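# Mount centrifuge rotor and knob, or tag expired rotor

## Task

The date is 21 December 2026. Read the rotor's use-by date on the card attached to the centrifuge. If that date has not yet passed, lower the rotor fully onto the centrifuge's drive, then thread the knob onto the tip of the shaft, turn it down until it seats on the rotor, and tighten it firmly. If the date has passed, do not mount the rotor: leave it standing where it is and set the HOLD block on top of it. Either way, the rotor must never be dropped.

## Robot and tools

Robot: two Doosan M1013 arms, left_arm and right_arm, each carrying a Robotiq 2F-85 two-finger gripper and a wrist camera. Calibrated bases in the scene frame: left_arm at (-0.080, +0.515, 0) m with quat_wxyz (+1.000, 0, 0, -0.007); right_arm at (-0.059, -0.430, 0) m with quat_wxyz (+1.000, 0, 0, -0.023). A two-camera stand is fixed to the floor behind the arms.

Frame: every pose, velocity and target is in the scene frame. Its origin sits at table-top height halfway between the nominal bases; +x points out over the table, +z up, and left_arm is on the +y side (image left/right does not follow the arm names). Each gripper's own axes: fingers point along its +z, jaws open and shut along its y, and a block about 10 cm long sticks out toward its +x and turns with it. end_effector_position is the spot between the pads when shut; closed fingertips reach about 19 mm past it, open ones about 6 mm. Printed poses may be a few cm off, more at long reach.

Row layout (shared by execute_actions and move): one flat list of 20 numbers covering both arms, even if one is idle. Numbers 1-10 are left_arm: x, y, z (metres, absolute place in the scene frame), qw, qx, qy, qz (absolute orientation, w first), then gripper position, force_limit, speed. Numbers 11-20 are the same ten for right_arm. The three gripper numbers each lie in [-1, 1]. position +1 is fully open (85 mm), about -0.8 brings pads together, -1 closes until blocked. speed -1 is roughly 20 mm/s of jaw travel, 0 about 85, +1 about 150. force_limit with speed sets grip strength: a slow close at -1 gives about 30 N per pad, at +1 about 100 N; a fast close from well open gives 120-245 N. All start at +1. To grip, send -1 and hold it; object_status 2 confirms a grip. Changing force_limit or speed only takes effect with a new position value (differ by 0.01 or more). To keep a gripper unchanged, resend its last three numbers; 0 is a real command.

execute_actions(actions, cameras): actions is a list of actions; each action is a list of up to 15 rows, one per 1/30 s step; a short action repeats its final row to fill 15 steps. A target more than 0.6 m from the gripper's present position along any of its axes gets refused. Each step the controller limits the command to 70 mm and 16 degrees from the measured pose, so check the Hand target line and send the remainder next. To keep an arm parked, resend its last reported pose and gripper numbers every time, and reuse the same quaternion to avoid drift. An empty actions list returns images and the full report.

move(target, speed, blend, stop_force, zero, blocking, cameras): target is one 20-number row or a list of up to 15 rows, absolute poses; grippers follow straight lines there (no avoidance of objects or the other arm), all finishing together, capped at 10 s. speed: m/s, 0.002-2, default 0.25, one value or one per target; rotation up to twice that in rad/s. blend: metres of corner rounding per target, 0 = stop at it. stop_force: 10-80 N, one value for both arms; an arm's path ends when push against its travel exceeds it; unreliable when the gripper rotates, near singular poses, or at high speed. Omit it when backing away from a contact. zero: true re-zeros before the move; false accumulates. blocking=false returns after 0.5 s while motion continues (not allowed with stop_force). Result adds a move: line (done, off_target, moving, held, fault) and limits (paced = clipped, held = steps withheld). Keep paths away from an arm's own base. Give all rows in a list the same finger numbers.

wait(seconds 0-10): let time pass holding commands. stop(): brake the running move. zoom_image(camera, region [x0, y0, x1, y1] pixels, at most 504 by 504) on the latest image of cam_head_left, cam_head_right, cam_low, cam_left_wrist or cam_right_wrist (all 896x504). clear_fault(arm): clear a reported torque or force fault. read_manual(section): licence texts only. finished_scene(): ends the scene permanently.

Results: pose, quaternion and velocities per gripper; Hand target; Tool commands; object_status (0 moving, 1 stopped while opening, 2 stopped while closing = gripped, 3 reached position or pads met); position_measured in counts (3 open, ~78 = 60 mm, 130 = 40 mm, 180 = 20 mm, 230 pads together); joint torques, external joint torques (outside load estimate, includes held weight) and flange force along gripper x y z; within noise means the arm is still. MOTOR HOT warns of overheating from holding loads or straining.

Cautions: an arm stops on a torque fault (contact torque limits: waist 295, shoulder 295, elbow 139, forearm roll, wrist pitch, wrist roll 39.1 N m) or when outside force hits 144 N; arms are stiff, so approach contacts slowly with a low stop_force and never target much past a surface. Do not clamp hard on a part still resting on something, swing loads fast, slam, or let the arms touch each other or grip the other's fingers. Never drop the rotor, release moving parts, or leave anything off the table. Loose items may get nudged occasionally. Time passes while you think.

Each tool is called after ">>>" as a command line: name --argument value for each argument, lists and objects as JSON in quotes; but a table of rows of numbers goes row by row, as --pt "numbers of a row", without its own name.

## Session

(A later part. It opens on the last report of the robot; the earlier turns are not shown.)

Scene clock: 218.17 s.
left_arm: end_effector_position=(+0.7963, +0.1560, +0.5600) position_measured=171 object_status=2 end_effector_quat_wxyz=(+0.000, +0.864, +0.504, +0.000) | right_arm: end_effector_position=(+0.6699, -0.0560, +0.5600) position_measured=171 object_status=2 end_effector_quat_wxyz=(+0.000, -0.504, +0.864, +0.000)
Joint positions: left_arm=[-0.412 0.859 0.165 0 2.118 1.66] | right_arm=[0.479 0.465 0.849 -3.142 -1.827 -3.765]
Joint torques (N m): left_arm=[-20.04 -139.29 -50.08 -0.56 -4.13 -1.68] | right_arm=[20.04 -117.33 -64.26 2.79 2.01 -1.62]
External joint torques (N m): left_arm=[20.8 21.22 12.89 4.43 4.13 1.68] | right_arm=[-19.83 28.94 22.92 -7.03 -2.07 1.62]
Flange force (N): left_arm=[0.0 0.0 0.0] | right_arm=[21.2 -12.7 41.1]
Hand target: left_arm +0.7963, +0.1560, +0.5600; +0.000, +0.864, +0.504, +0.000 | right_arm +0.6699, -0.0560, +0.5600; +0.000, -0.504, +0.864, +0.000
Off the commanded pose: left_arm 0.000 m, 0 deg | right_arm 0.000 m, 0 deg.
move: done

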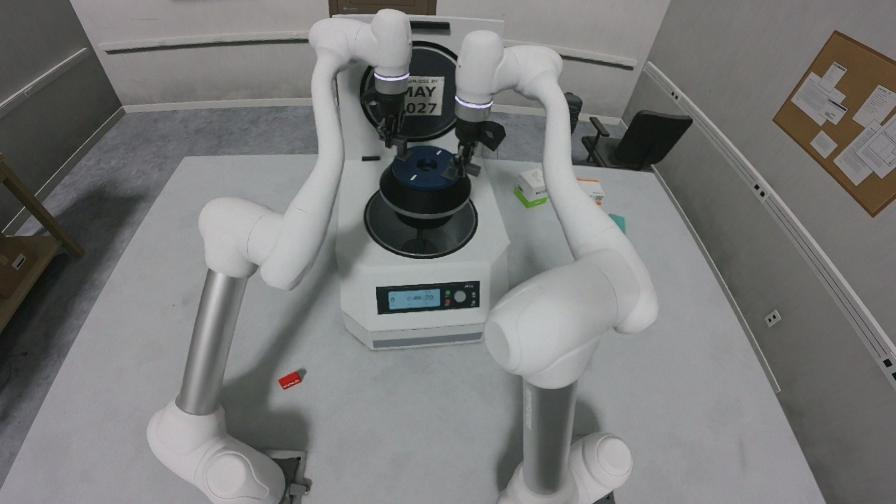

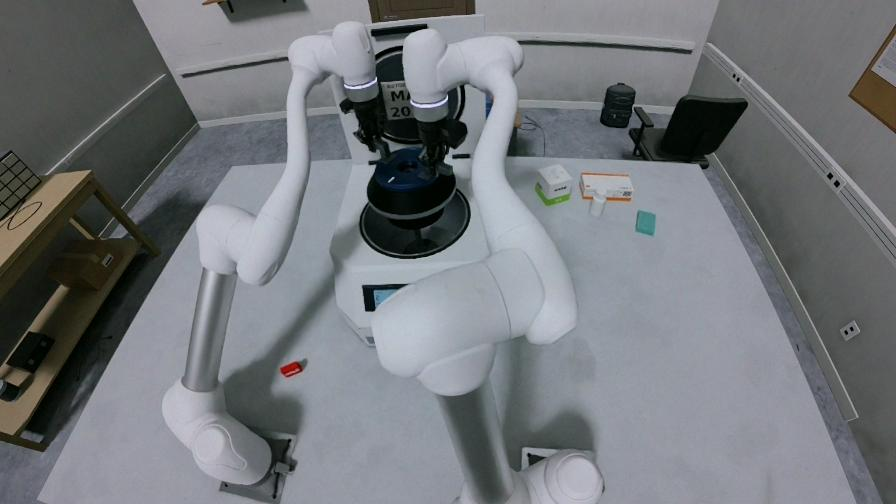

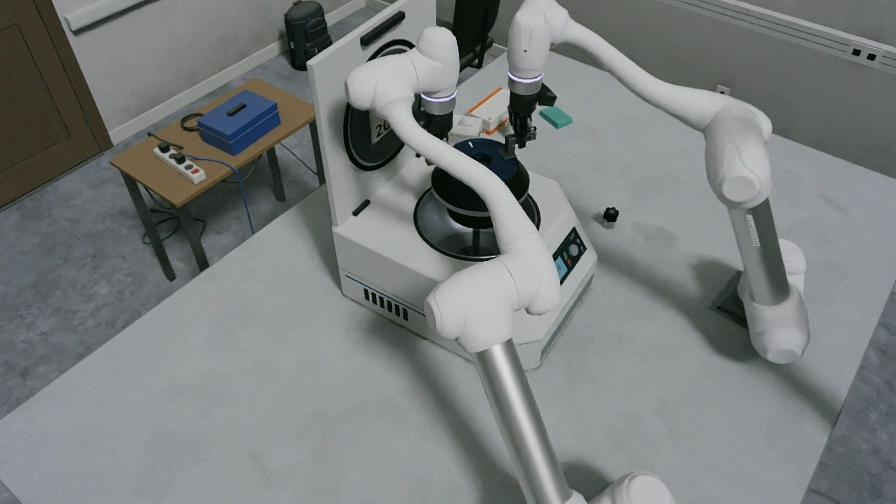

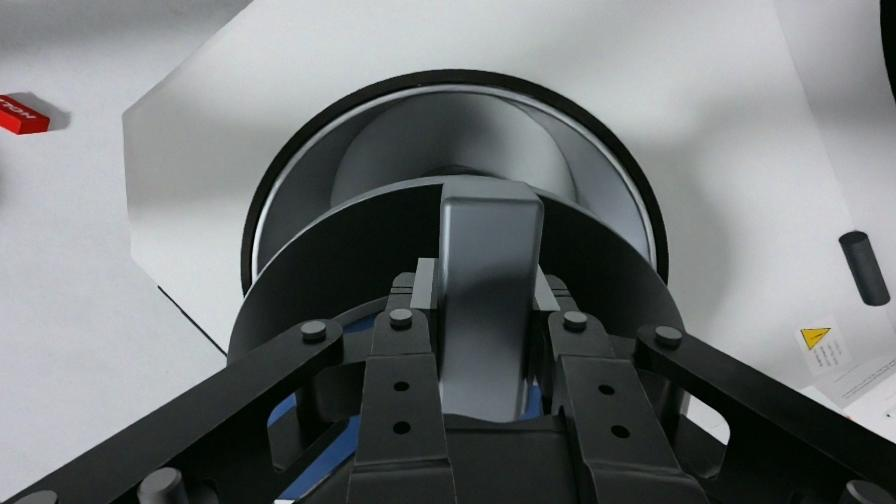

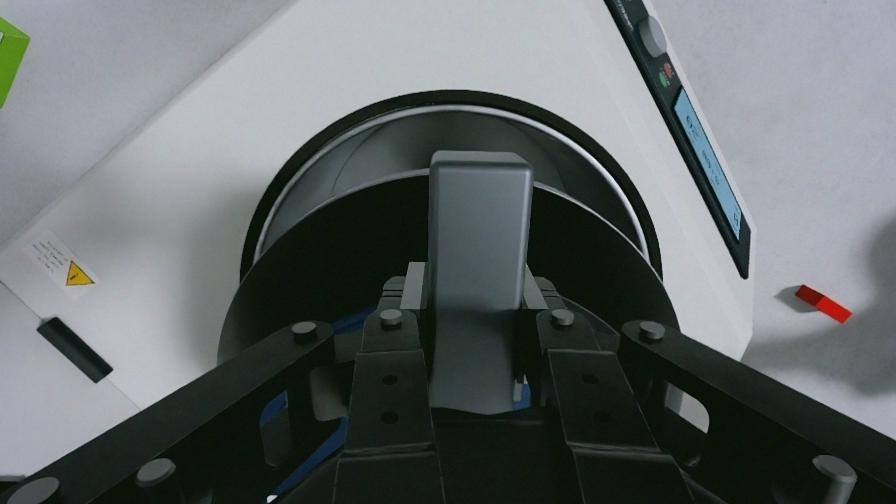

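>>> move --pt "0.7963 0.1560 0.525 0 0.8638 0.5038 0 -1 0.3 -1 0.6699 -0.0560 0.525 0 0.5038 -0.8638 0 -1 0.3 -1" --pt "0.7984 0.1653 0.525 0 0.8638 0.5038 0 -1 0.3 -1 0.6718 -0.0473 0.525 0 0.5038 -0.8638 0 -1 0.3 -1" --speed 0.04 --cameras '["all"]'

>>> zoom_image --camera "cam_low" --region '[400, 120, 580, 280]'

>>> zoom_image --camera "cam_head_left" --region '[360, 150, 480, 270]'

>>> zoom_image --camera "cam_head_right" --region '[350, 150, 470, 270]'

Scene clock: 238.23 s.
left_arm: end_effector_position=(+0.7984, +0.1652, +0.5250) position_measured=171 object_status=2 end_effector_quat_wxyz=(+0.000, +0.864, +0.504, +0.000) | right_arm: end_effector_position=(+0.6718, -0.0473, +0.5250) position_measured=171 object_status=2 end_effector_quat_wxyz=(+0.000, -0.504, +0.864, +0.000)
Joint positions: left_arm=[-0.402 0.763 0.418 0 1.961 1.67] | right_arm=[0.487 0.461 0.92 -3.142 -1.761 -3.757]
Joint torques (N m): left_arm=[-3.36 -135.29 -55.3 3.77 -4.5 -1.65] | right_arm=[10.7 -123.41 -62.85 -0.28 -2.22 -1.65]
External joint torques (N m): left_arm=[3.39 21.44 15.16 0.37 4.49 1.65] | right_arm=[-10.45 34.94 20.93 -4.02 2.16 1.65]
Flange force (N): left_arm=[0.0 0.0 0.0] | right_arm=[2.1 -11.3 41.1]
Hand target: left_arm +0.7984, +0.1653, +0.5250; +0.000, +0.864, +0.504, +0.000 | right_arm +0.6718, -0.0473, +0.5250; +0.000, -0.504, +0.864, +0.000
Off the commanded pose: left_arm 0.000 m, 0 deg | right_arm 0.000 m, 0 deg.
move: done

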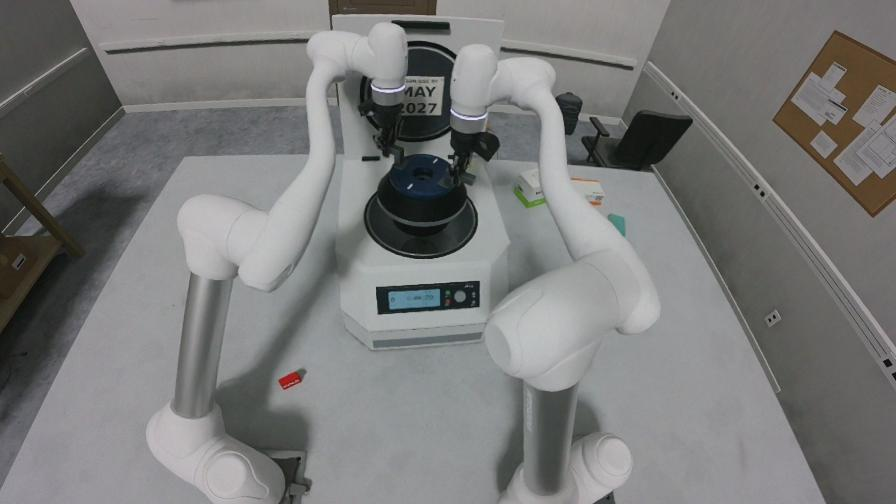

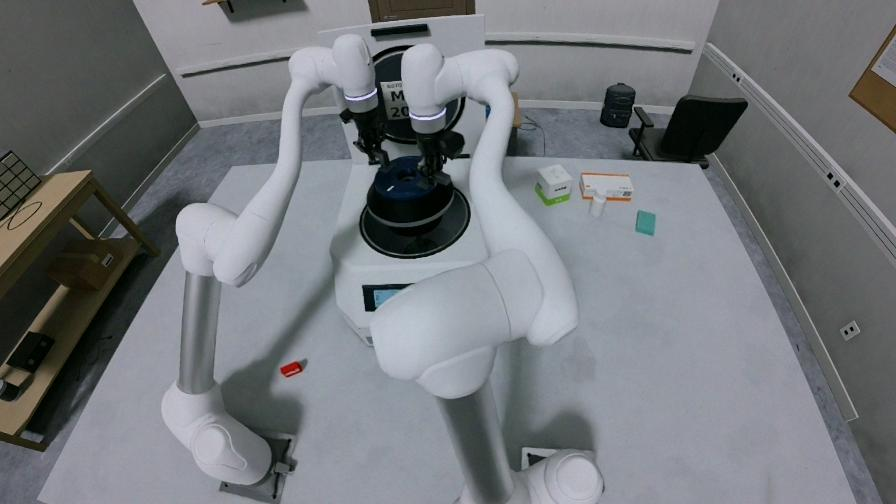

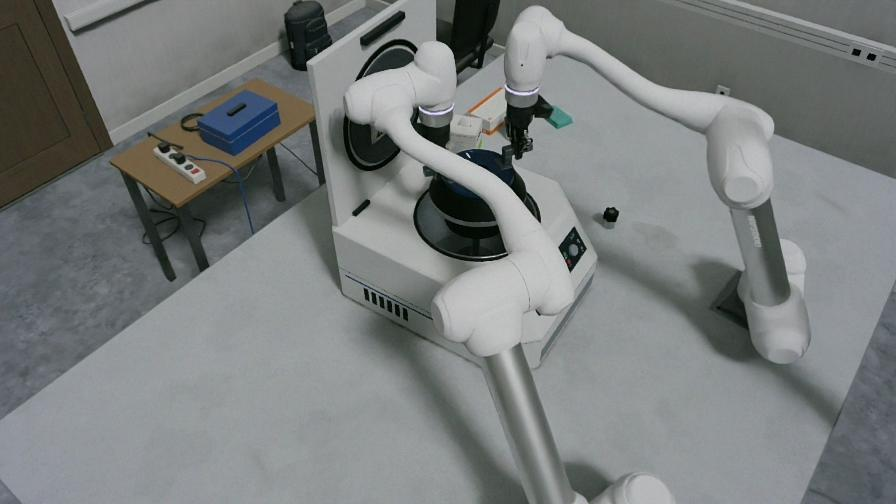

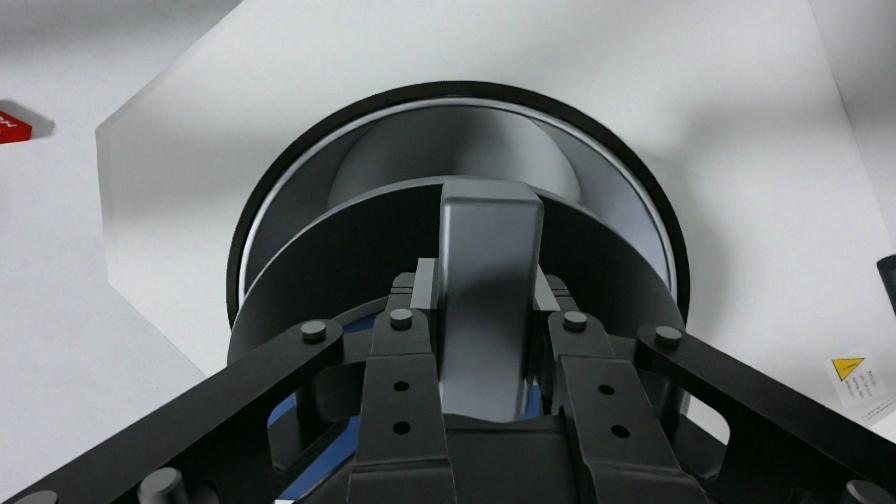

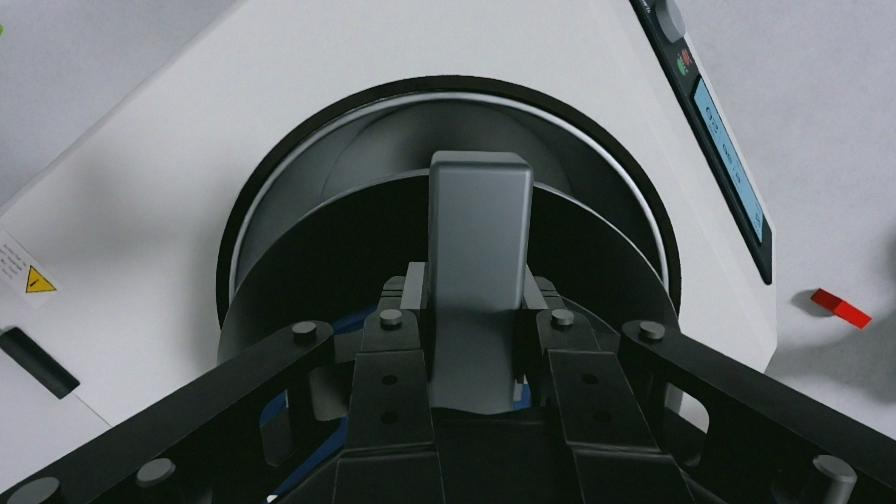

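Scaled by 2.800.

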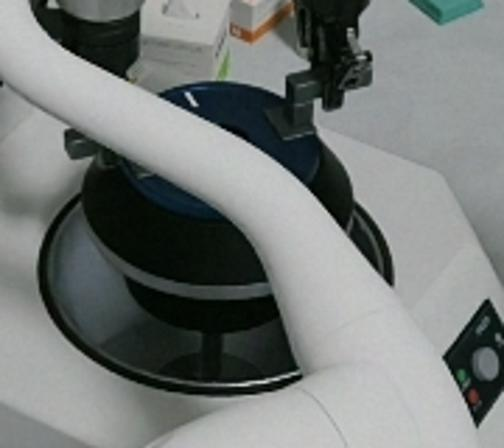

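Scaled by 4.200.

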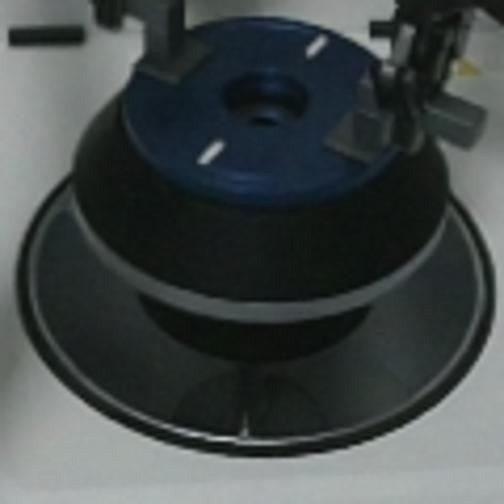

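Scaled by 4.200.

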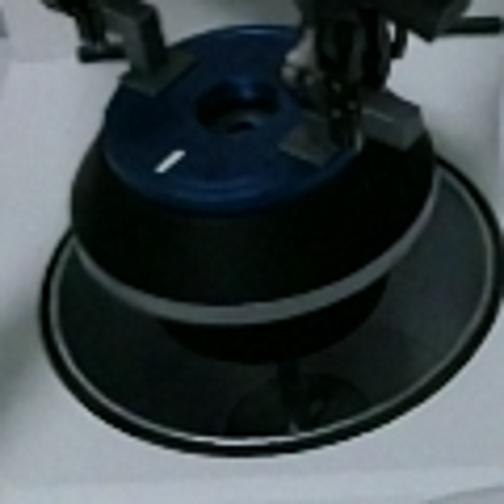

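>>> move --target '[0.7984,0.1658,0.50,0,0.8638,0.5038,0,-1,0.3,-1,0.6718,-0.0468,0.50,0,0.5038,-0.8638,0,-1,0.3,-1]' --speed 0.03

>>> move --target '[0.7984,0.1658,0.485,0,0.8638,0.5038,0,-1,0.3,-1,0.6718,-0.0468,0.485,0,0.5038,-0.8638,0,-1,0.3,-1]' --speed 0.015

Scene clock: 246.90 s.
left_arm: end_effector_position=(+0.7984, +0.1658, +0.5000) position_measured=171 object_status=2 end_effector_quat_wxyz=(+0.000, +0.864, +0.504, +0.000) | right_arm: end_effector_position=(+0.6718, -0.0468, +0.5000) position_measured=171 object_status=2 end_effector_quat_wxyz=(+0.000, -0.504, +0.864, +0.000)
Joint positions: left_arm=[-0.401 0.731 0.522 0 1.888 1.67] | right_arm=[0.488 0.453 0.977 -3.142 -1.711 -3.756]
Joint torques (N m): left_arm=[-0.5 -134.1 -57.4 4.34 -4.67 -1.61] | right_arm=[10.73 -123.6 -62.68 -0.74 -2.87 -1.58]
External joint torques (N m): left_arm=[1.13 20.78 15.87 -0.03 4.67 1.61] | right_arm=[-10.53 35.32 20.35 -3.61 2.8 1.58]
Flange force (N): left_arm=[0.0 0.0 0.0] | right_arm=[0.4 -12.6 40.8]
Hand target: left_arm +0.7984, +0.1658, +0.5000; +0.000, +0.864, +0.504, +0.000 | right_arm +0.6718, -0.0468, +0.5000; +0.000, -0.504, +0.864, +0.000
Off the commanded pose: left_arm 0.000 m, 0 deg | right_arm 0.000 m, 0 deg.
move: done

Scene clock: 248.17 s.
left_arm: end_effector_position=(+0.7984, +0.1658, +0.4850) position_measured=171 object_status=2 end_effector_quat_wxyz=(+0.000, +0.864, +0.504, +0.000) | right_arm: end_effector_position=(+0.6718, -0.0468, +0.4850) position_measured=171 object_status=2 end_effector_quat_wxyz=(+0.000, -0.504, +0.864, +0.000)
Joint positions: left_arm=[-0.401 0.718 0.575 0 1.849 1.67] | right_arm=[0.488 0.449 1.01 -3.142 -1.683 -3.756]
Joint torques (N m): left_arm=[0.95 -134.5 -58.62 4.62 -4.67 -1.53] | right_arm=[10.09 -124.02 -62.25 -1.01 -3.08 -1.5]
External joint torques (N m): left_arm=[0.1 21.87 16.66 -0.26 4.67 1.53] | right_arm=[-9.9 35.85 19.64 -3.37 3.02 1.5]
Flange force (N): left_arm=[0.0 0.0 0.0] | right_arm=[-2.4 -13.7 39.7]
Hand target: left_arm +0.7984, +0.1658, +0.4850; +0.000, +0.864, +0.504, +0.000 | right_arm +0.6718, -0.0468, +0.4850; +0.000, -0.504, +0.864, +0.000
Off the commanded pose: left_arm 0.000 m, 0 deg | right_arm 0.000 m, 0 deg.
move: done

>>> move --target '[0.7984,0.1658,0.475,0,0.8638,0.5038,0,-1,0.3,-1,0.6718,-0.0468,0.475,0,0.5038,-0.8638,0,-1,0.3,-1]' --speed 0.015

>>> move --target '[0.7984,0.1658,0.465,0,0.8638,0.5038,0,-1,0.3,-1,0.6718,-0.0468,0.465,0,0.5038,-0.8638,0,-1,0.3,-1]' --speed 0.015 --cameras '["cam_head_left","cam_low","cam_head_right"]'

>>> zoom_image --camera "cam_head_left" --region '[380, 160, 470, 240]'

>>> zoom_image --camera "cam_low" --region '[400, 140, 560, 280]'

Scene clock: 252.57 s.
left_arm: end_effector_position=(+0.7984, +0.1658, +0.4750) position_measured=171 object_status=2 end_effector_quat_wxyz=(+0.000, +0.864, +0.504, +0.000) | right_arm: end_effector_position=(+0.6718, -0.0468, +0.4750) position_measured=171 object_status=2 end_effector_quat_wxyz=(+0.000, -0.504, +0.864, +0.000)
Joint positions: left_arm=[-0.401 0.71 0.607 0 1.825 1.67] | right_arm=[0.488 0.447 1.031 -3.142 -1.664 -3.756]
Joint torques (N m): left_arm=[1.3 -134.34 -59.19 4.89 -4.65 -1.53] | right_arm=[9.21 -123.84 -61.96 -1.26 -3.2 -1.53]
External joint torques (N m): left_arm=[-0.63 22.17 16.94 -0.51 4.64 1.53] | right_arm=[-9.03 36.25 19.48 -3.1 3.14 1.53]
Flange force (N): left_arm=[-0.5 -10.8 25.5] | right_arm=[-4.0 -13.4 39.6]
Hand target: left_arm +0.7984, +0.1658, +0.4750; +0.000, +0.864, +0.504, +0.000 | right_arm +0.6718, -0.0468, +0.4750; +0.000, -0.504, +0.864, +0.000
Off the commanded pose: left_arm 0.000 m, 0 deg | right_arm 0.000 m, 0 deg.
move: done

Scene clock: 253.50 s.
left_arm: end_effector_position=(+0.7984, +0.1658, +0.4650) position_measured=171 object_status=2 end_effector_quat_wxyz=(+0.000, +0.864, +0.504, +0.000) | right_arm: end_effector_position=(+0.6718, -0.0468, +0.4650) position_measured=171 object_status=2 end_effector_quat_wxyz=(+0.000, -0.504, +0.864, +0.000)
Joint positions: left_arm=[-0.401 0.703 0.637 0 1.802 1.67] | right_arm=[0.488 0.446 1.051 -3.142 -1.645 -3.756]
Joint torques (N m): left_arm=[11.57 -149.61 -68.53 7.91 -4.61 -1.54] | right_arm=[17.64 -95.93 -49.52 1.8 0.58 -1.58]
External joint torques (N m): left_arm=[-11.75 38.06 26.13 -3.53 4.6 1.54] | right_arm=[-17.4 7.51 6.64 -6.22 -0.65 1.58]
Flange force (N): left_arm=[-12.2 -9.2 42.0] | right_arm=[14.2 -13.7 11.0]
Hand target: left_arm +0.7984, +0.1658, +0.4650; +0.000, +0.864, +0.504, +0.000 | right_arm +0.6718, -0.0468, +0.4650; +0.000, -0.504, +0.864, +0.000
Off the commanded pose: left_arm 0.000 m, 0 deg | right_arm 0.000 m, 0 deg.
move: done
Images, in order (width x height): cam_head_left 896x504, cam_head_right 896x504, cam_low 896x504.

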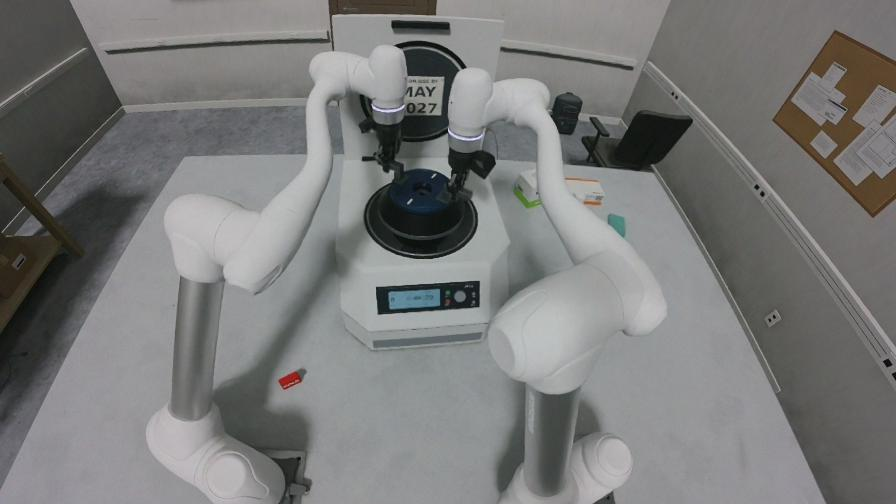

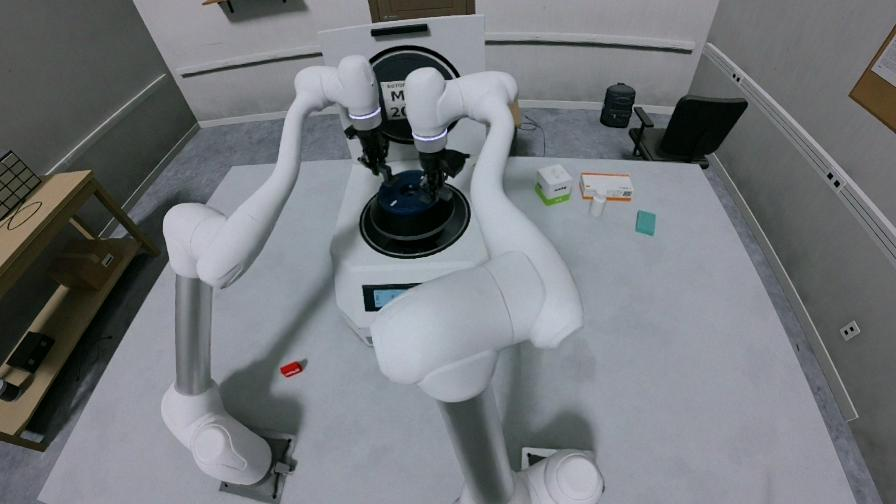

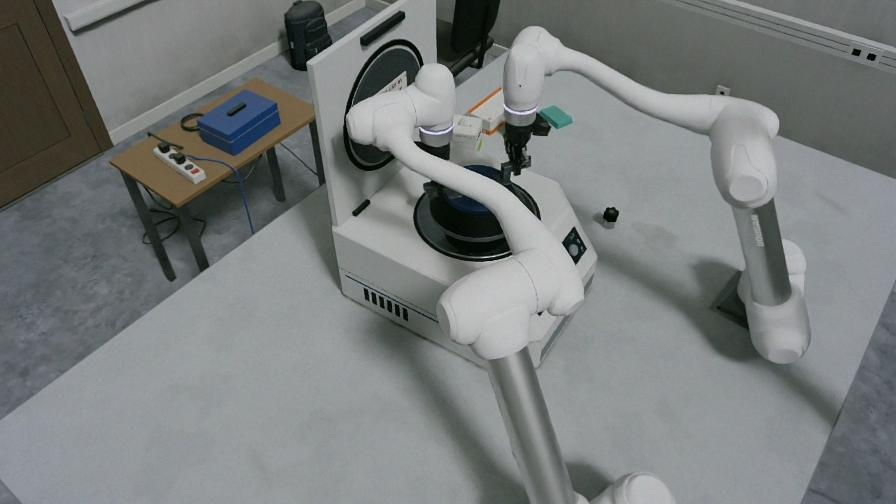

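Scaled by 5.600.

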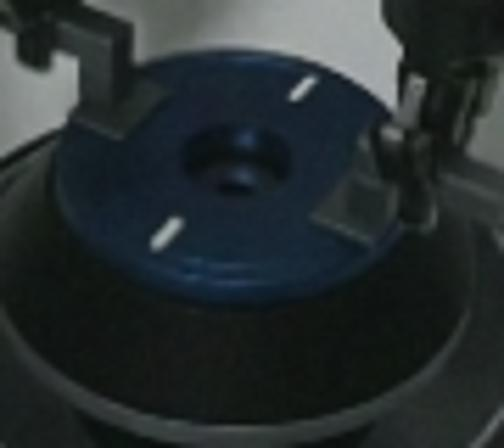

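Scaled by 3.150.

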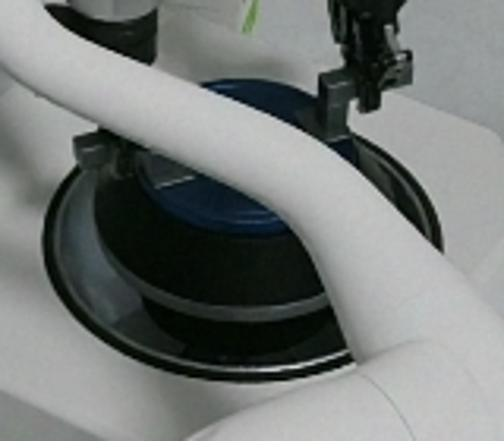

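>>> move --pt "0.7984 0.1658 0.470 0 0.8638 0.5038 0 -1 0.3 -1 0.6718 -0.0468 0.470 0 0.5038 -0.8638 0 -1 0.3 -1" --pt "0.7974 0.1641 0.470 0 0.8638 0.5038 0 -1 0.3 -1 0.6708 -0.0485 0.470 0 0.5038 -0.8638 0 -1 0.3 -1" --pt "0.7974 0.1641 0.4645 0 0.8638 0.5038 0 -1 0.3 -1 0.6708 -0.0485 0.4645 0 0.5038 -0.8638 0 -1 0.3 -1" --speed 0.01

Scene clock: 273.27 s.
left_arm: end_effector_position=(+0.7974, +0.1641, +0.4645) position_measured=171 object_status=2 end_effector_quat_wxyz=(+0.000, +0.864, +0.504, +0.000) | right_arm: end_effector_position=(+0.6708, -0.0485, +0.4645) position_measured=171 object_status=2 end_effector_quat_wxyz=(+0.000, -0.504, +0.864, +0.000)
Joint positions: left_arm=[-0.403 0.702 0.639 0 1.8 1.668] | right_arm=[0.486 0.443 1.056 -3.142 -1.643 -3.757]
Joint torques (N m): left_arm=[1.49 -132.24 -58.41 4.83 -4.34 -1.54] | right_arm=[9.11 -124.76 -62.51 -1.27 -3.92 -1.61]
External joint torques (N m): left_arm=[-0.87 21.04 16.11 -0.44 4.33 1.54] | right_arm=[-8.89 36.75 19.72 -3.13 3.85 1.61]
Flange force (N): left_arm=[-0.6 -9.8 23.9] | right_arm=[-3.9 -13.1 41.5]
Hand target: left_arm +0.7974, +0.1641, +0.4645; +0.000, +0.864, +0.504, +0.000 | right_arm +0.6708, -0.0485, +0.4645; +0.000, -0.504, +0.864, +0.000
Off the commanded pose: left_arm 0.000 m, 0 deg | right_arm 0.000 m, 0 deg.
move: done

No contact now. Continue down.

>>> move --target '[0.7974,0.1641,0.457,0,0.8638,0.5038,0,-1,0.3,-1,0.6708,-0.0485,0.457,0,0.5038,-0.8638,0,-1,0.3,-1]' --speed 0.01

>>> move --target '[0.7974,0.1641,0.450,0,0.8638,0.5038,0,-1,0.3,-1,0.6708,-0.0485,0.450,0,0.5038,-0.8638,0,-1,0.3,-1]' --speed 0.01

Scene clock: 276.03 s.
left_arm: end_effector_position=(+0.7974, +0.1641, +0.4570) position_measured=171 object_status=2 end_effector_quat_wxyz=(+0.000, +0.864, +0.504, +0.000) | right_arm: end_effector_position=(+0.6708, -0.0485, +0.4570) position_measured=171 object_status=2 end_effector_quat_wxyz=(+0.000, -0.504, +0.864, +0.000)
Joint positions: left_arm=[-0.404 0.698 0.661 0 1.783 1.668] | right_arm=[0.486 0.442 1.071 -3.142 -1.629 -3.757]
Joint torques (N m): left_arm=[1.62 -132.08 -58.68 4.89 -4.24 -1.5] | right_arm=[8.22 -124.63 -62.05 -1.39 -4.05 -1.57]
External joint torques (N m): left_arm=[-1.46 21.09 16.25 -0.51 4.23 1.5] | right_arm=[-7.97 36.9 19.37 -2.99 3.98 1.57]
Flange force (N): left_arm=[-1.3 -10.0 24.1] | right_arm=[-5.5 -12.8 41.1]
Hand target: left_arm +0.7974, +0.1641, +0.4570; +0.000, +0.864, +0.504, +0.000 | right_arm +0.6708, -0.0485, +0.4570; +0.000, -0.504, +0.864, +0.000
Off the commanded pose: left_arm 0.000 m, 0 deg | right_arm 0.000 m, 0 deg.
move: done

Scene clock: 276.97 s.
left_arm: end_effector_position=(+0.7974, +0.1641, +0.4500) position_measured=171 object_status=2 end_effector_quat_wxyz=(+0.000, +0.864, +0.504, +0.000) | right_arm: end_effector_position=(+0.6708, -0.0485, +0.4500) position_measured=171 object_status=2 end_effector_quat_wxyz=(+0.000, -0.504, +0.864, +0.000)
Joint positions: left_arm=[-0.404 0.694 0.68 0 1.768 1.668] | right_arm=[0.486 0.441 1.085 -3.142 -1.616 -3.757]
Joint torques (N m): left_arm=[1.26 -131.61 -58.74 4.86 -4.26 -1.49] | right_arm=[8.97 -124.65 -62.23 -1.4 -4.19 -1.58]
External joint torques (N m): left_arm=[-0.87 20.09 15.87 -0.41 4.25 1.49] | right_arm=[-8.77 36.84 19.41 -3 4.12 1.58]
Flange force (N): left_arm=[-0.8 -10.5 23.3] | right_arm=[-4.6 -13.3 41.6]
Hand target: left_arm +0.7974, +0.1641, +0.4500; +0.000, +0.864, +0.504, +0.000 | right_arm +0.6708, -0.0485, +0.4500; +0.000, -0.504, +0.864, +0.000
Off the commanded pose: left_arm 0.000 m, 0 deg | right_arm 0.000 m, 0 deg.
move: done

>>> move --target '[0.7974,0.1641,0.438,0,0.8638,0.5038,0,-1,0.3,-1,0.6708,-0.0485,0.438,0,0.5038,-0.8638,0,-1,0.3,-1]' --speed 0.015

>>> move --target '[0.7974,0.1641,0.425,0,0.8638,0.5038,0,-1,0.3,-1,0.6708,-0.0485,0.425,0,0.5038,-0.8638,0,-1,0.3,-1]' --speed 0.015

>>> move --target '[0.7974,0.1641,0.410,0,0.8638,0.5038,0,-1,0.3,-1,0.6708,-0.0485,0.410,0,0.5038,-0.8638,0,-1,0.3,-1]' --speed 0.015

Scene clock: 280.73 s.
left_arm: end_effector_position=(+0.7974, +0.1641, +0.4380) position_measured=171 object_status=2 end_effector_quat_wxyz=(+0.000, +0.864, +0.504, +0.000) | right_arm: end_effector_position=(+0.6708, -0.0485, +0.4380) position_measured=171 object_status=2 end_effector_quat_wxyz=(+0.000, -0.504, +0.864, +0.000)
Joint positions: left_arm=[-0.404 0.689 0.711 0 1.742 1.668] | right_arm=[0.486 0.44 1.107 -3.142 -1.594 -3.757]
Joint torques (N m): left_arm=[1.53 -131.58 -59.3 4.82 -4.24 -1.55] | right_arm=[8.73 -125.04 -61.91 -1.38 -4.17 -1.53]
External joint torques (N m): left_arm=[-1.84 21.46 16.66 -0.43 4.23 1.55] | right_arm=[-8.49 37.22 19.05 -3.02 4.1 1.53]
Flange force (N): left_arm=[-1.6 -9.9 24.3] | right_arm=[-6.1 -14.0 41.1]
Hand target: left_arm +0.7974, +0.1641, +0.4380; +0.000, +0.864, +0.504, +0.000 | right_arm +0.6708, -0.0485, +0.4380; +0.000, -0.504, +0.864, +0.000
Off the commanded pose: left_arm 0.000 m, 0 deg | right_arm 0.000 m, 0 deg.
move: done

Scene clock: 281.87 s.
left_arm: end_effector_position=(+0.7974, +0.1641, +0.4250) position_measured=171 object_status=2 end_effector_quat_wxyz=(+0.000, +0.864, +0.504, +0.000) | right_arm: end_effector_position=(+0.6708, -0.0485, +0.4250) position_measured=171 object_status=2 end_effector_quat_wxyz=(+0.000, -0.504, +0.864, +0.000)
Joint positions: left_arm=[-0.404 0.684 0.743 0 1.715 1.668] | right_arm=[0.486 0.44 1.131 -3.142 -1.571 -3.757]
Joint torques (N m): left_arm=[1.89 -131.12 -59.36 4.93 -4.2 -1.51] | right_arm=[8.24 -125.83 -62.04 -1.49 -4.42 -1.58]
External joint torques (N m): left_arm=[-1.72 21.16 16.54 -0.51 4.19 1.51] | right_arm=[-8.07 37.97 19.08 -2.92 4.36 1.58]
Flange force (N): left_arm=[-1.5 -9.6 23.7] | right_arm=[-7.1 -14.0 41.9]
Hand target: left_arm +0.7974, +0.1641, +0.4250; +0.000, +0.864, +0.504, +0.000 | right_arm +0.6708, -0.0485, +0.4250; +0.000, -0.504, +0.864, +0.000
Off the commanded pose: left_arm 0.000 m, 0 deg | right_arm 0.000 m, 0 deg.
move: done

Scene clock: 283.13 s.
left_arm: end_effector_position=(+0.7974, +0.1641, +0.4100) position_measured=171 object_status=2 end_effector_quat_wxyz=(+0.000, +0.864, +0.504, +0.000) | right_arm: end_effector_position=(+0.6708, -0.0485, +0.4100) position_measured=171 object_status=2 end_effector_quat_wxyz=(+0.000, -0.504, +0.864, +0.000)
Joint positions: left_arm=[-0.404 0.679 0.778 0 1.685 1.668] | right_arm=[0.486 0.44 1.157 -3.142 -1.544 -3.757]
Joint torques (N m): left_arm=[2.47 -129.28 -58.71 4.99 -4.15 -1.55] | right_arm=[7.1 -127.57 -62.04 -1.94 -4.98 -1.58]
External joint torques (N m): left_arm=[-1.82 19.45 15.75 -0.53 4.15 1.55] | right_arm=[-6.88 39.63 19.08 -2.47 4.91 1.58]
Flange force (N): left_arm=[-1.6 -10.0 22.0] | right_arm=[-9.9 -14.1 43.4]
Hand target: left_arm +0.7974, +0.1641, +0.4100; +0.000, +0.864, +0.504, +0.000 | right_arm +0.6708, -0.0485, +0.4100; +0.000, -0.504, +0.864, +0.000
Off the commanded pose: left_arm 0.000 m, 0 deg | right_arm 0.000 m, 0 deg.
move: done

>>> move --target '[0.7974,0.1641,0.393,0,0.8638,0.5038,0,-1,0.3,-1,0.6708,-0.0485,0.393,0,0.5038,-0.8638,0,-1,0.3,-1]' --speed 0.015

>>> move --target '[0.7974,0.1641,0.376,0,0.8638,0.5038,0,-1,0.3,-1,0.6708,-0.0485,0.376,0,0.5038,-0.8638,0,-1,0.3,-1]' --speed 0.015 --cameras '["cam_head_left","cam_low"]'

>>> zoom_image --camera "cam_head_left" --region '[370, 160, 470, 250]'

Scene clock: 287.40 s.
left_arm: end_effector_position=(+0.7974, +0.1641, +0.3930) position_measured=171 object_status=2 end_effector_quat_wxyz=(+0.000, +0.864, +0.504, +0.000) | right_arm: end_effector_position=(+0.6708, -0.0485, +0.3930) position_measured=171 object_status=2 end_effector_quat_wxyz=(+0.000, -0.504, +0.864, +0.000)
Joint positions: left_arm=[-0.403 0.675 0.815 0 1.651 1.668] | right_arm=[0.486 0.442 1.186 -3.142 -1.514 -3.757]
Joint torques (N m): left_arm=[2.52 -129.11 -58.63 5.09 -4.16 -1.54] | right_arm=[6.43 -127.75 -61.55 -2.07 -5.39 -1.54]
External joint torques (N m): left_arm=[-2.04 19.52 15.53 -0.62 4.15 1.54] | right_arm=[-6.19 40.54 19.06 -2.3 5.32 1.54]
Flange force (N): left_arm=[-1.7 -8.5 21.1] | right_arm=[-11.2 -14.0 44.7]
Hand target: left_arm +0.7974, +0.1641, +0.3930; +0.000, +0.864, +0.504, +0.000 | right_arm +0.6708, -0.0485, +0.3930; +0.000, -0.504, +0.864, +0.000
Off the commanded pose: left_arm 0.000 m, 0 deg | right_arm 0.000 m, 0 deg.
move: done

Scene clock: 288.77 s.
left_arm: end_effector_position=(+0.7974, +0.1641, +0.3760) position_measured=171 object_status=2 end_effector_quat_wxyz=(+0.000, +0.864, +0.504, +0.000) | right_arm: end_effector_position=(+0.6708, -0.0485, +0.3760) position_measured=171 object_status=2 end_effector_quat_wxyz=(+0.000, -0.504, +0.864, +0.000)
Joint positions: left_arm=[-0.403 0.673 0.849 0 1.619 1.668] | right_arm=[0.486 0.444 1.213 -3.142 -1.485 -3.757]
Joint torques (N m): left_arm=[2.89 -128.05 -58.39 5.14 -4.07 -1.53] | right_arm=[5.66 -128.28 -61.32 -2.41 -5.8 -1.59]
External joint torques (N m): left_arm=[-2.98 17.96 14.9 -0.64 4.06 1.53] | right_arm=[-5.45 40.67 18.67 -1.96 5.73 1.59]
Flange force (N): left_arm=[-2.8 -9.3 19.9] | right_arm=[-12.2 -13.5 45.4]
Hand target: left_arm +0.7974, +0.1641, +0.3760; +0.000, +0.864, +0.504, +0.000 | right_arm +0.6708, -0.0485, +0.3760; +0.000, -0.504, +0.864, +0.000
Off the commanded pose: left_arm 0.000 m, 0 deg | right_arm 0.000 m, 0 deg.
move: done
Images, in order (width x height): cam_head_left 896x504, cam_low 896x504.

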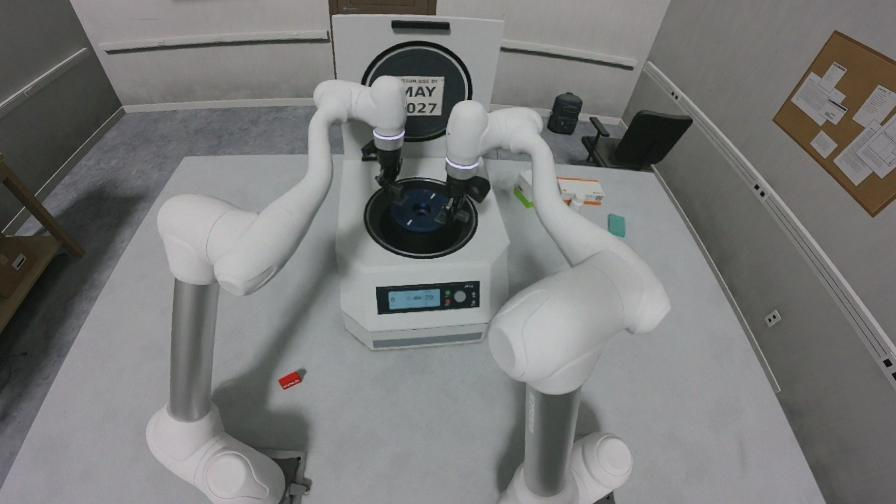

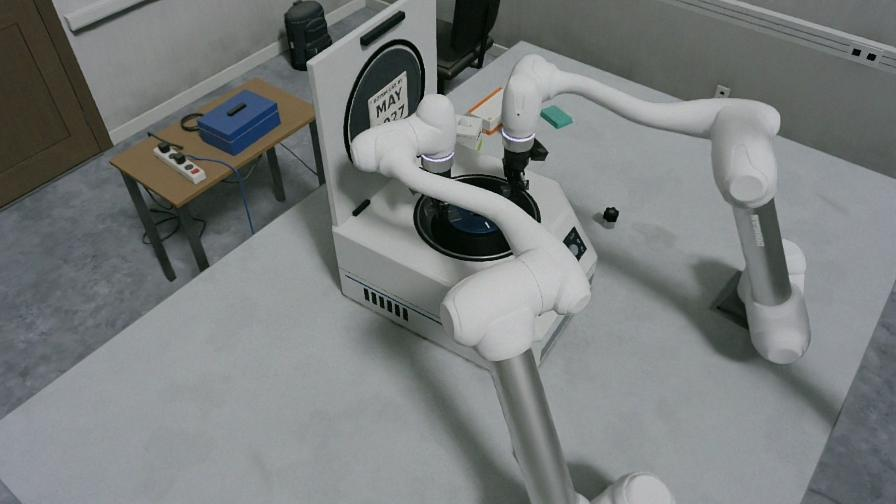

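Scaled by 5.040.

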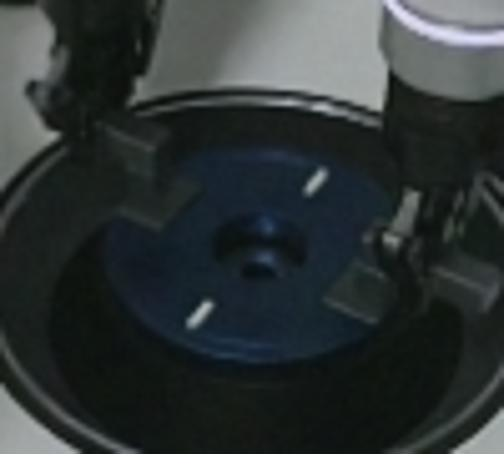

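>>> move --target '[0.7974,0.1641,0.366,0,0.8638,0.5038,0,-1,0.3,-1,0.6708,-0.0485,0.366,0,0.5038,-0.8638,0,-1,0.3,-1]' --speed 0.012

>>> move --target '[0.7974,0.1641,0.358,0,0.8638,0.5038,0,-1,0.3,-1,0.6708,-0.0485,0.358,0,0.5038,-0.8638,0,-1,0.3,-1]' --speed 0.012

>>> move --target '[0.7974,0.1641,0.351,0,0.8638,0.5038,0,-1,0.3,-1,0.6708,-0.0485,0.351,0,0.5038,-0.8638,0,-1,0.3,-1]' --speed 0.012

Scene clock: 292.77 s.
left_arm: end_effector_position=(+0.7974, +0.1641, +0.3660) position_measured=171 object_status=2 end_effector_quat_wxyz=(+0.000, +0.864, +0.504, +0.000) | right_arm: end_effector_position=(+0.6708, -0.0485, +0.3660) position_measured=171 object_status=2 end_effector_quat_wxyz=(+0.000, -0.504, +0.864, +0.000)
Joint positions: left_arm=[-0.403 0.672 0.869 0 1.601 1.668] | right_arm=[0.486 0.445 1.229 -3.142 -1.467 -3.757]
Joint torques (N m): left_arm=[2.94 -127.19 -58.22 5.13 -4.11 -1.55] | right_arm=[5.62 -129.17 -61.15 -2.64 -5.96 -1.54]
External joint torques (N m): left_arm=[-2.59 17.59 14.95 -0.66 4.1 1.55] | right_arm=[-5.4 41.42 18.68 -1.72 5.88 1.54]
Flange force (N): left_arm=[-2.5 -10.1 19.7] | right_arm=[-12.9 -13.9 46.1]
Hand target: left_arm +0.7974, +0.1641, +0.3660; +0.000, +0.864, +0.504, +0.000 | right_arm +0.6708, -0.0485, +0.3660; +0.000, -0.504, +0.864, +0.000
Off the commanded pose: left_arm 0.000 m, 0 deg | right_arm 0.000 m, 0 deg.
move: done

Scene clock: 293.67 s.
left_arm: end_effector_position=(+0.7974, +0.1641, +0.3580) position_measured=171 object_status=2 end_effector_quat_wxyz=(+0.000, +0.864, +0.504, +0.000) | right_arm: end_effector_position=(+0.6708, -0.0485, +0.3580) position_measured=171 object_status=2 end_effector_quat_wxyz=(+0.000, -0.504, +0.864, +0.000)
Joint positions: left_arm=[-0.403 0.672 0.884 0 1.586 1.668] | right_arm=[0.486 0.447 1.241 -3.142 -1.454 -3.757]
Joint torques (N m): left_arm=[3.12 -127 -58.14 5.14 -4.14 -1.57] | right_arm=[6.02 -130.07 -60.89 -2.58 -6.22 -1.64]
External joint torques (N m): left_arm=[-2.67 17.2 14.76 -0.64 4.13 1.57] | right_arm=[-5.85 42.3 18.33 -1.8 6.16 1.64]
Flange force (N): left_arm=[-2.5 -10.0 19.2] | right_arm=[-14.3 -15.4 46.5]
Hand target: left_arm +0.7974, +0.1641, +0.3580; +0.000, +0.864, +0.504, +0.000 | right_arm +0.6708, -0.0485, +0.3580; +0.000, -0.504, +0.864, +0.000
Off the commanded pose: left_arm 0.000 m, 0 deg | right_arm 0.000 m, 0 deg.
move: done

Scene clock: 294.47 s.
left_arm: end_effector_position=(+0.7974, +0.1641, +0.3510) position_measured=171 object_status=2 end_effector_quat_wxyz=(+0.000, +0.864, +0.504, +0.000) | right_arm: end_effector_position=(+0.6708, -0.0485, +0.3510) position_measured=171 object_status=2 end_effector_quat_wxyz=(+0.000, -0.504, +0.864, +0.000)
Joint positions: left_arm=[-0.403 0.672 0.896 0 1.574 1.668] | right_arm=[0.486 0.448 1.251 -3.142 -1.442 -3.757]
Joint torques (N m): left_arm=[3.41 -126.39 -57.97 5.17 -4.17 -1.54] | right_arm=[5.73 -130.63 -60.8 -2.8 -6.32 -1.62]
External joint torques (N m): left_arm=[-3.63 16.72 14.63 -0.71 4.16 1.54] | right_arm=[-5.53 43.21 18.54 -1.55 6.26 1.62]
Flange force (N): left_arm=[-3.6 -10.3 18.8] | right_arm=[-15.2 -15.5 47.5]
Hand target: left_arm +0.7974, +0.1641, +0.3510; +0.000, +0.864, +0.504, +0.000 | right_arm +0.6708, -0.0485, +0.3510; +0.000, -0.504, +0.864, +0.000
Off the commanded pose: left_arm 0.000 m, 0 deg | right_arm 0.000 m, 0 deg.
move: done

>>> move --target '[0.7974,0.1641,0.3455,0,0.8638,0.5038,0,-1,0.3,-1,0.6710,-0.0482,0.345,0,0.5038,-0.8638,0,-1,0.3,-1]' --speed 0.012

>>> move --target '[0.7974,0.1641,0.3395,0,0.8638,0.5038,0,-1,0.3,-1,0.6710,-0.0482,0.339,0,0.5038,-0.8638,0,-1,0.3,-1]' --speed 0.012

Scene clock: 298.93 s.
left_arm: end_effector_position=(+0.7974, +0.1641, +0.3456) position_measured=171 object_status=2 end_effector_quat_wxyz=(+0.000, +0.864, +0.504, +0.000) | right_arm: end_effector_position=(+0.6710, -0.0482, +0.3450) position_measured=171 object_status=2 end_effector_quat_wxyz=(+0.000, -0.504, +0.864, +0.000)
Joint positions: left_arm=[-0.403 0.672 0.906 0 1.564 1.668] | right_arm=[0.487 0.45 1.259 -3.142 -1.432 -3.757]
Joint torques (N m): left_arm=[-3.8 -134.91 -62.62 2.96 -4.11 -1.47] | right_arm=[11.9 -120.62 -61.48 -0.53 -2.12 -1.65]
External joint torques (N m): left_arm=[4.44 24.71 19.08 1.56 4.11 1.47] | right_arm=[-11.72 32.53 19.26 -3.82 2.04 1.65]
Flange force (N): left_arm=[4.9 -10.2 26.7] | right_arm=[3.0 -12.6 39.2]
Hand target: left_arm +0.7974, +0.1641, +0.3455; +0.000, +0.864, +0.504, +0.000 | right_arm +0.6710, -0.0482, +0.3450; +0.000, -0.504, +0.864, +0.000
Off the commanded pose: left_arm 0.000 m, 0 deg | right_arm 0.000 m, 0 deg.
move: done

Scene clock: 299.67 s.
left_arm: end_effector_position=(+0.7974, +0.1641, +0.3395) position_measured=171 object_status=2 end_effector_quat_wxyz=(+0.000, +0.864, +0.504, +0.000) | right_arm: end_effector_position=(+0.6710, -0.0482, +0.3390) position_measured=171 object_status=2 end_effector_quat_wxyz=(+0.000, -0.504, +0.864, +0.000)
Joint positions: left_arm=[-0.403 0.672 0.917 0 1.553 1.668] | right_arm=[0.487 0.452 1.268 -3.142 -1.422 -3.757]
Joint torques (N m): left_arm=[-5 -134.91 -62.53 2.76 -4.05 -1.52] | right_arm=[12.39 -121.45 -61.39 -0.35 -2.03 -1.53]
External joint torques (N m): left_arm=[4.37 25.59 19.29 1.69 4.03 1.52] | right_arm=[-12.14 32.62 18.96 -4.01 1.96 1.53]
Flange force (N): left_arm=[5.1 -9.1 27.1] | right_arm=[2.6 -13.6 38.7]
Hand target: left_arm +0.7974, +0.1641, +0.3395; +0.000, +0.864, +0.504, +0.000 | right_arm +0.6710, -0.0482, +0.3390; +0.000, -0.504, +0.864, +0.000
Off the commanded pose: left_arm 0.000 m, 0 deg | right_arm 0.000 m, 0 deg.
move: done

Balanced. 4 mm steps until contact.

>>> move --target '[0.7974,0.1641,0.3355,0,0.8638,0.5038,0,-1,0.3,-1,0.6710,-0.0482,0.335,0,0.5038,-0.8638,0,-1,0.3,-1]' --speed 0.01

>>> move --target '[0.7974,0.1641,0.3325,0,0.8638,0.5038,0,-1,0.3,-1,0.6710,-0.0482,0.332,0,0.5038,-0.8638,0,-1,0.3,-1]' --speed 0.01

Scene clock: 302.30 s.
left_arm: end_effector_position=(+0.7974, +0.1641, +0.3355) position_measured=171 object_status=2 end_effector_quat_wxyz=(+0.000, +0.864, +0.504, +0.000) | right_arm: end_effector_position=(+0.6710, -0.0482, +0.3350) position_measured=171 object_status=2 end_effector_quat_wxyz=(+0.000, -0.504, +0.864, +0.000)
Joint positions: left_arm=[-0.403 0.672 0.924 0 1.546 1.668] | right_arm=[0.487 0.453 1.274 -3.142 -1.415 -3.757]
Joint torques (N m): left_arm=[-4.74 -135.21 -62.58 2.74 -4.06 -1.51] | right_arm=[12.21 -120.37 -61.59 -0.43 -2.07 -1.6]
External joint torques (N m): left_arm=[5.41 25.53 19.26 1.76 4.05 1.51] | right_arm=[-11.95 31.52 19.14 -3.92 1.99 1.6]
Flange force (N): left_arm=[6.1 -9.2 27.0] | right_arm=[4.4 -12.1 38.8]
Hand target: left_arm +0.7974, +0.1641, +0.3355; +0.000, +0.864, +0.504, +0.000 | right_arm +0.6710, -0.0482, +0.3350; +0.000, -0.504, +0.864, +0.000
Off the commanded pose: left_arm 0.000 m, 0 deg | right_arm 0.000 m, 0 deg.
move: done

Scene clock: 303.00 s.
left_arm: end_effector_position=(+0.7974, +0.1641, +0.3326) position_measured=171 object_status=2 end_effector_quat_wxyz=(+0.000, +0.864, +0.504, +0.000) | right_arm: end_effector_position=(+0.6710, -0.0482, +0.3321) position_measured=171 object_status=2 end_effector_quat_wxyz=(+0.000, -0.504, +0.864, +0.000)
Joint positions: left_arm=[-0.403 0.672 0.929 0 1.541 1.668] | right_arm=[0.487 0.453 1.278 -3.142 -1.41 -3.757]
Joint torques (N m): left_arm=[-5.13 -118.3 -54.36 2.67 -4.84 -1.5] | right_arm=[11.49 -99.71 -49.91 -0.58 -0.66 -1.53]
External joint torques (N m): left_arm=[5.19 8.1 10.86 1.83 4.84 1.5] | right_arm=[-11.23 10.62 7.25 -3.8 0.59 1.53]
Flange force (N): left_arm=[5.2 -14.5 10.4] | right_arm=[7.5 -9.2 14.1]
Hand target: left_arm +0.7974, +0.1641, +0.3325; +0.000, +0.864, +0.504, +0.000 | right_arm +0.6710, -0.0482, +0.3320; +0.000, -0.504, +0.864, +0.000
Off the commanded pose: left_arm 0.000 m, 0 deg | right_arm 0.000 m, 0 deg.
move: done

>>> move --target '[0.79555,0.1652,0.3325,0,0.8594,0.5113,0,-1,0.3,-1,0.67285,-0.0493,0.332,0,0.5113,-0.8594,0,-1,0.3,-1]' --speed 0.006

Scene clock: 308.30 s.
left_arm: end_effector_position=(+0.7956, +0.1652, +0.3325) position_measured=171 object_status=2 end_effector_quat_wxyz=(+0.000, +0.859, +0.511, +0.000) | right_arm: end_effector_position=(+0.6729, -0.0493, +0.3320) position_measured=171 object_status=2 end_effector_quat_wxyz=(+0.000, -0.511, +0.859, +0.000)
Joint positions: left_arm=[-0.403 0.668 0.936 0 1.538 1.651] | right_arm=[0.484 0.455 1.275 -3.142 -1.411 -3.777]
Joint torques (N m): left_arm=[-5.14 -113.36 -52 2.65 -5.29 -1.48] | right_arm=[10.38 -97.28 -47.92 -0.88 -0.58 -1.5]
External joint torques (N m): left_arm=[5.32 4.77 8.91 1.81 5.27 1.48] | right_arm=[-10.15 9.28 5.98 -3.42 0.51 1.5]
Flange force (N): left_arm=[5.6 -13.8 6.1] | right_arm=[6.1 -8.5 11.8]
Hand target: left_arm +0.7956, +0.1652, +0.3325; +0.000, +0.859, +0.511, +0.000 | right_arm +0.6728, -0.0493, +0.3320; +0.000, -0.511, +0.859, +0.000
Off the commanded pose: left_arm 0.000 m, 0 deg | right_arm 0.000 m, 0 deg.
move: done

>>> move --target '[0.79271,0.16676,0.3325,0,0.8526,0.5225,0,-1,0.3,-1,0.67569,-0.05086,0.332,0,0.5225,-0.8526,0,-1,0.3,-1]' --speed 0.006

Scene clock: 314.20 s.
left_arm: end_effector_position=(+0.7927, +0.1668, +0.3325) position_measured=171 object_status=2 end_effector_quat_wxyz=(+0.000, +0.853, +0.523, +0.000) | right_arm: end_effector_position=(+0.6757, -0.0509, +0.3320) position_measured=171 object_status=2 end_effector_quat_wxyz=(+0.000, -0.523, +0.853, +0.000)
Joint positions: left_arm=[-0.403 0.661 0.947 0 1.533 1.625] | right_arm=[0.481 0.458 1.271 -3.142 -1.412 -3.806]
Joint torques (N m): left_arm=[-6.2 -112.15 -51.37 2.34 -5.49 -1.48] | right_arm=[10.77 -97.14 -48.06 -0.88 -0.27 -1.56]
External joint torques (N m): left_arm=[6.25 2.63 7.82 2.15 5.49 1.48] | right_arm=[-10.54 8.98 6.04 -3.43 0.2 1.56]
Flange force (N): left_arm=[7.0 -13.9 3.7] | right_arm=[6.9 -8.4 11.3]
Hand target: left_arm +0.7927, +0.1668, +0.3325; +0.000, +0.853, +0.523, +0.000 | right_arm +0.6757, -0.0509, +0.3320; +0.000, -0.523, +0.853, +0.000
Off the commanded pose: left_arm 0.000 m, 0 deg | right_arm 0.000 m, 0 deg.
move: done


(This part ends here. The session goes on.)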